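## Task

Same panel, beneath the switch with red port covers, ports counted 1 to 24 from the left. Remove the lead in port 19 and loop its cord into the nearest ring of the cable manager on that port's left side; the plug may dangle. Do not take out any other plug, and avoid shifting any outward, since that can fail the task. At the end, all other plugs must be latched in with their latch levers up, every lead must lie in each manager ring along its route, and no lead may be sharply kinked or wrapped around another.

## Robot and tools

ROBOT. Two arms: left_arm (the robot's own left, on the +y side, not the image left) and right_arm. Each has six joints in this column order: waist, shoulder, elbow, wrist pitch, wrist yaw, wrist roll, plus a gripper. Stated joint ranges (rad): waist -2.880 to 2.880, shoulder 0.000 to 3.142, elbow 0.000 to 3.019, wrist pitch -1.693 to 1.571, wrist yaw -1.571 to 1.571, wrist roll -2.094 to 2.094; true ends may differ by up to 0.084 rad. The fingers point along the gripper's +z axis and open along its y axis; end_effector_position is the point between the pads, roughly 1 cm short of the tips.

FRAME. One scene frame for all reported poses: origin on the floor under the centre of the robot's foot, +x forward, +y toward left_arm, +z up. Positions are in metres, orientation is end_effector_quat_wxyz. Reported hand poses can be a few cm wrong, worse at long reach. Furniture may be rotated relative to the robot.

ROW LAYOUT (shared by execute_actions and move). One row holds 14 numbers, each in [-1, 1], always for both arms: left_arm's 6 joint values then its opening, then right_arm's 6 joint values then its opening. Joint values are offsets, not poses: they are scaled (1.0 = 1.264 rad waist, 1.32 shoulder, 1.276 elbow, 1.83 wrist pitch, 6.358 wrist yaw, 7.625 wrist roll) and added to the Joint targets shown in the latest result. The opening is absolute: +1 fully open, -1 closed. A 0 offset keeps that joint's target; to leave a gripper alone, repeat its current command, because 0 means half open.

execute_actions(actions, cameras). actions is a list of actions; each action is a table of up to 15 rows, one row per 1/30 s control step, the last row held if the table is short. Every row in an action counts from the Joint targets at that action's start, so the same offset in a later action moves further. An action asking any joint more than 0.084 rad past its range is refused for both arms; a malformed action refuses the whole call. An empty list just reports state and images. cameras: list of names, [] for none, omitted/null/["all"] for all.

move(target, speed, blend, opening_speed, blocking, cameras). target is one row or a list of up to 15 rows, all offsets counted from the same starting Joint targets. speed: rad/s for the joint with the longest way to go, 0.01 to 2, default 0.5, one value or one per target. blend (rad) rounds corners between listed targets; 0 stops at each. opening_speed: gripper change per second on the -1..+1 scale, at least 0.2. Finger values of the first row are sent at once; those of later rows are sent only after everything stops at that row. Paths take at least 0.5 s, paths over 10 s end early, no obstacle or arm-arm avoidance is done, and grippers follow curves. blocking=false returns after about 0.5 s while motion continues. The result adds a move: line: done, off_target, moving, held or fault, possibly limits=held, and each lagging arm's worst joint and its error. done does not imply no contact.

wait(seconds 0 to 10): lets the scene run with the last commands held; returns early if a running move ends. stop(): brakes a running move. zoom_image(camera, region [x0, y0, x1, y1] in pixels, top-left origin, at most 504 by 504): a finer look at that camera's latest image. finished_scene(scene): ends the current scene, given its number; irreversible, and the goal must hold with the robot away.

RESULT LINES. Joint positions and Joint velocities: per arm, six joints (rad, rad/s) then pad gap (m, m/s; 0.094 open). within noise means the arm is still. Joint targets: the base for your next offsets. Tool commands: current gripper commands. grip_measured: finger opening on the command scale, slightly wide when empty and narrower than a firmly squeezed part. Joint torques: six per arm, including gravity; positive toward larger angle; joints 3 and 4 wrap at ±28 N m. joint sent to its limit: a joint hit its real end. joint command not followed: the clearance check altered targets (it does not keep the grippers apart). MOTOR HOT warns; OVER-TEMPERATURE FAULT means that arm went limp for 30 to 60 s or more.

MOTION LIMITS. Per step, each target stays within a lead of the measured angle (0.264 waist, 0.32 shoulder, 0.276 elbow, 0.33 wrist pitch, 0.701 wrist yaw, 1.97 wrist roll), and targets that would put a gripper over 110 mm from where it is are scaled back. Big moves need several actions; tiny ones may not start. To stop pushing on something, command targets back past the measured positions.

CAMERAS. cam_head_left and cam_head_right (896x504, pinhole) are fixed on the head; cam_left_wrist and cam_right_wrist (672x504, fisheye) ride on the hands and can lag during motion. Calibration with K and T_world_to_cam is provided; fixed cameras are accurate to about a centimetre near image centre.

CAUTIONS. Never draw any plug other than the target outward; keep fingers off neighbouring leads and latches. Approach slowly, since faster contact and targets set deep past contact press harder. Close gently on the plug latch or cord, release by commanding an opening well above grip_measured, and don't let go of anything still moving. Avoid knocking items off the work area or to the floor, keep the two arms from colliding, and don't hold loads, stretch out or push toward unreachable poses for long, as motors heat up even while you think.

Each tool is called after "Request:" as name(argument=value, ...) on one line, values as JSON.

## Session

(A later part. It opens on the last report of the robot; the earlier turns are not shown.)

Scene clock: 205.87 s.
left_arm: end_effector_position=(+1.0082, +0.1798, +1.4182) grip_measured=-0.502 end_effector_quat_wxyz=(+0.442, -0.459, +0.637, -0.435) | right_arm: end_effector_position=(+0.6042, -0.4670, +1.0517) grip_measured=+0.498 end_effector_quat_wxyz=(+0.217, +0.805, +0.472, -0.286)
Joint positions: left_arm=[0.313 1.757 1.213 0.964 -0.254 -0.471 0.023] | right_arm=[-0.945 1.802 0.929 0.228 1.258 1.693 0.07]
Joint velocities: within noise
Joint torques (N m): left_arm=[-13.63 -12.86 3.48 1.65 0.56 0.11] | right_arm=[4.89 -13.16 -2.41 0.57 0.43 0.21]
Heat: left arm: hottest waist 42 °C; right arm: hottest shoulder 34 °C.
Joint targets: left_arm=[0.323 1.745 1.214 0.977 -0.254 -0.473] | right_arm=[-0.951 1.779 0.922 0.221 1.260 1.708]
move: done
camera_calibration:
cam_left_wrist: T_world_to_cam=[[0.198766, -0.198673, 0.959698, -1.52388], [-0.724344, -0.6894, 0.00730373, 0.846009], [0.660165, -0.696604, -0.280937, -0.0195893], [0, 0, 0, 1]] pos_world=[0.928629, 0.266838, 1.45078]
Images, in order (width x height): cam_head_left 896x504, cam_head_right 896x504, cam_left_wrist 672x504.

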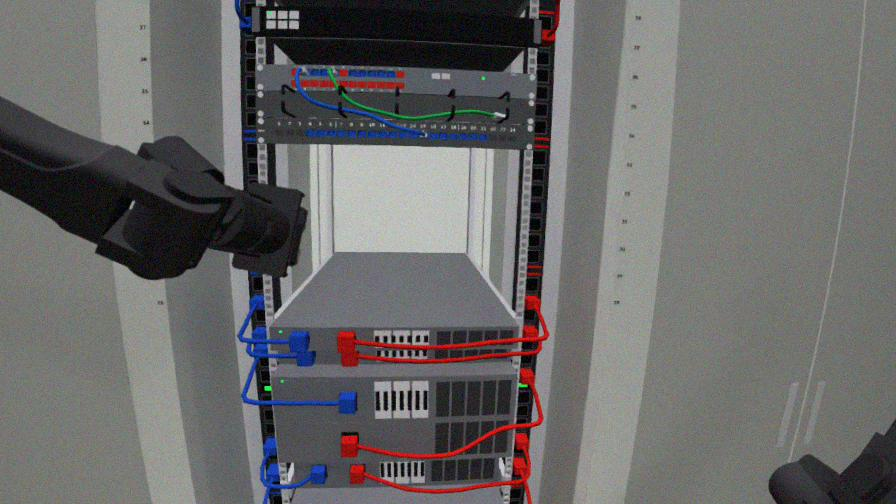

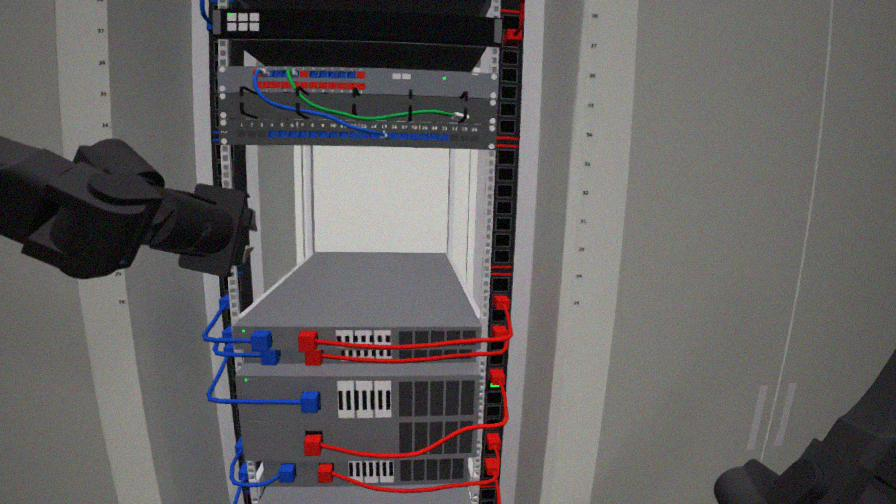

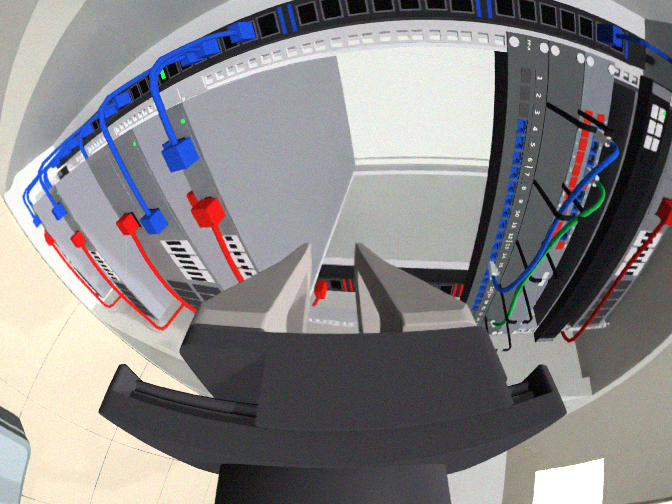

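Request:
wait(seconds=0.5, cameras=["cam_head_left","cam_head_right"])

Request:
zoom_image(camera="cam_head_left", region=[340, 180, 640, 360])

Scene clock: 206.97 s.
left_arm: end_effector_position=(+1.0082, +0.1798, +1.4182) grip_measured=-0.502 end_effector_quat_wxyz=(+0.442, -0.459, +0.637, -0.435) | right_arm: end_effector_position=(+0.6042, -0.4670, +1.0517) grip_measured=+0.498 end_effector_quat_wxyz=(+0.217, +0.805, +0.472, -0.286)
Joint positions: left_arm=[0.313 1.757 1.213 0.964 -0.254 -0.471 0.023] | right_arm=[-0.945 1.802 0.929 0.228 1.258 1.693 0.07]
Joint velocities: within noise
Joint torques (N m): left_arm=[-13.57 -12.45 3.29 1.7 0.55 0.11] | right_arm=[5.19 -13.1 -2.44 0.55 0.44 0.2]
Heat: left arm: hottest waist 41 °C; right arm: hottest shoulder 34 °C.
Joint targets: left_arm=[0.323 1.745 1.214 0.977 -0.254 -0.473] | right_arm=[-0.951 1.779 0.922 0.221 1.260 1.708]
Tool commands: left_gripper/opening=-0.5 right_gripper/opening=+0.5
wait: 0.50 s; at rest from the start
Images, in order (width x height): cam_head_left 896x504, cam_head_right 896x504.

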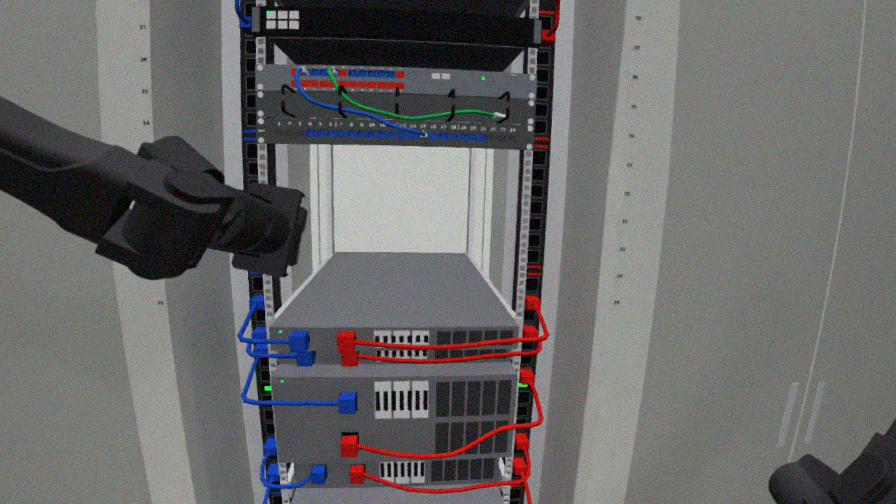

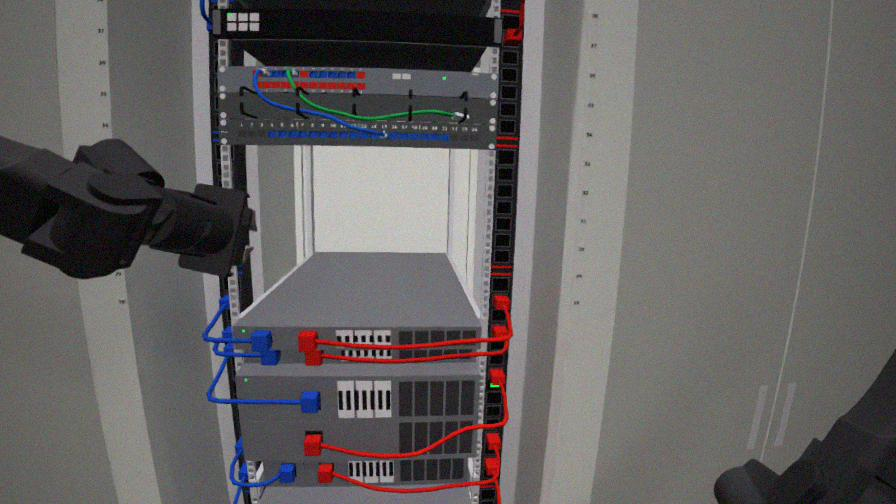

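Scaled by 1.680 from the camera's 896x504 image, which has a finer 1280x720 frame.

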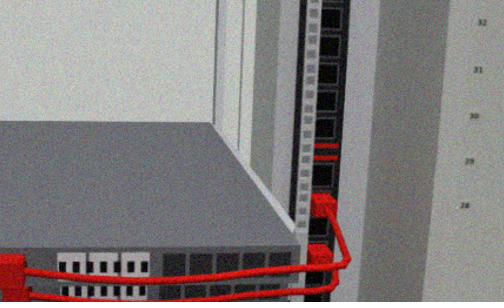

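Request:
zoom_image(camera="cam_head_left", region=[260, 60, 400, 150])

Request:
zoom_image(camera="cam_head_left", region=[390, 60, 530, 150])

Request:
zoom_image(camera="cam_head_right", region=[340, 60, 480, 150])

Scaled by 3.600 from the camera's 896x504 image, which has a finer 1280x720 frame.

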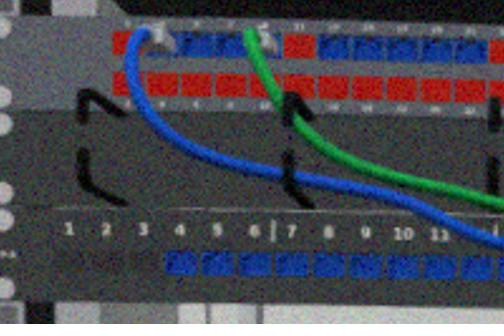

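Scaled by 3.600 from the camera's 896x504 image, which has a finer 1280x720 frame.

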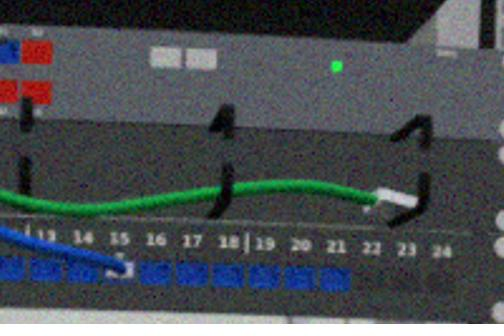

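Scaled by 3.600 from the camera's 896x504 image, which has a finer 1280x720 frame.

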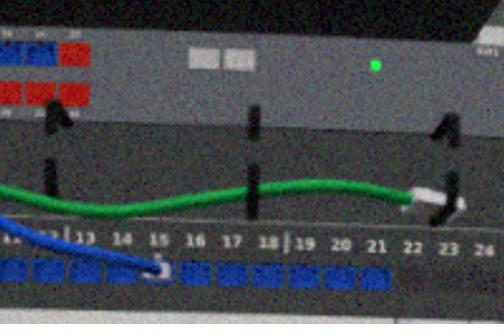

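Request:
finished_scene(scene=2)

The scene is finished: the task was done.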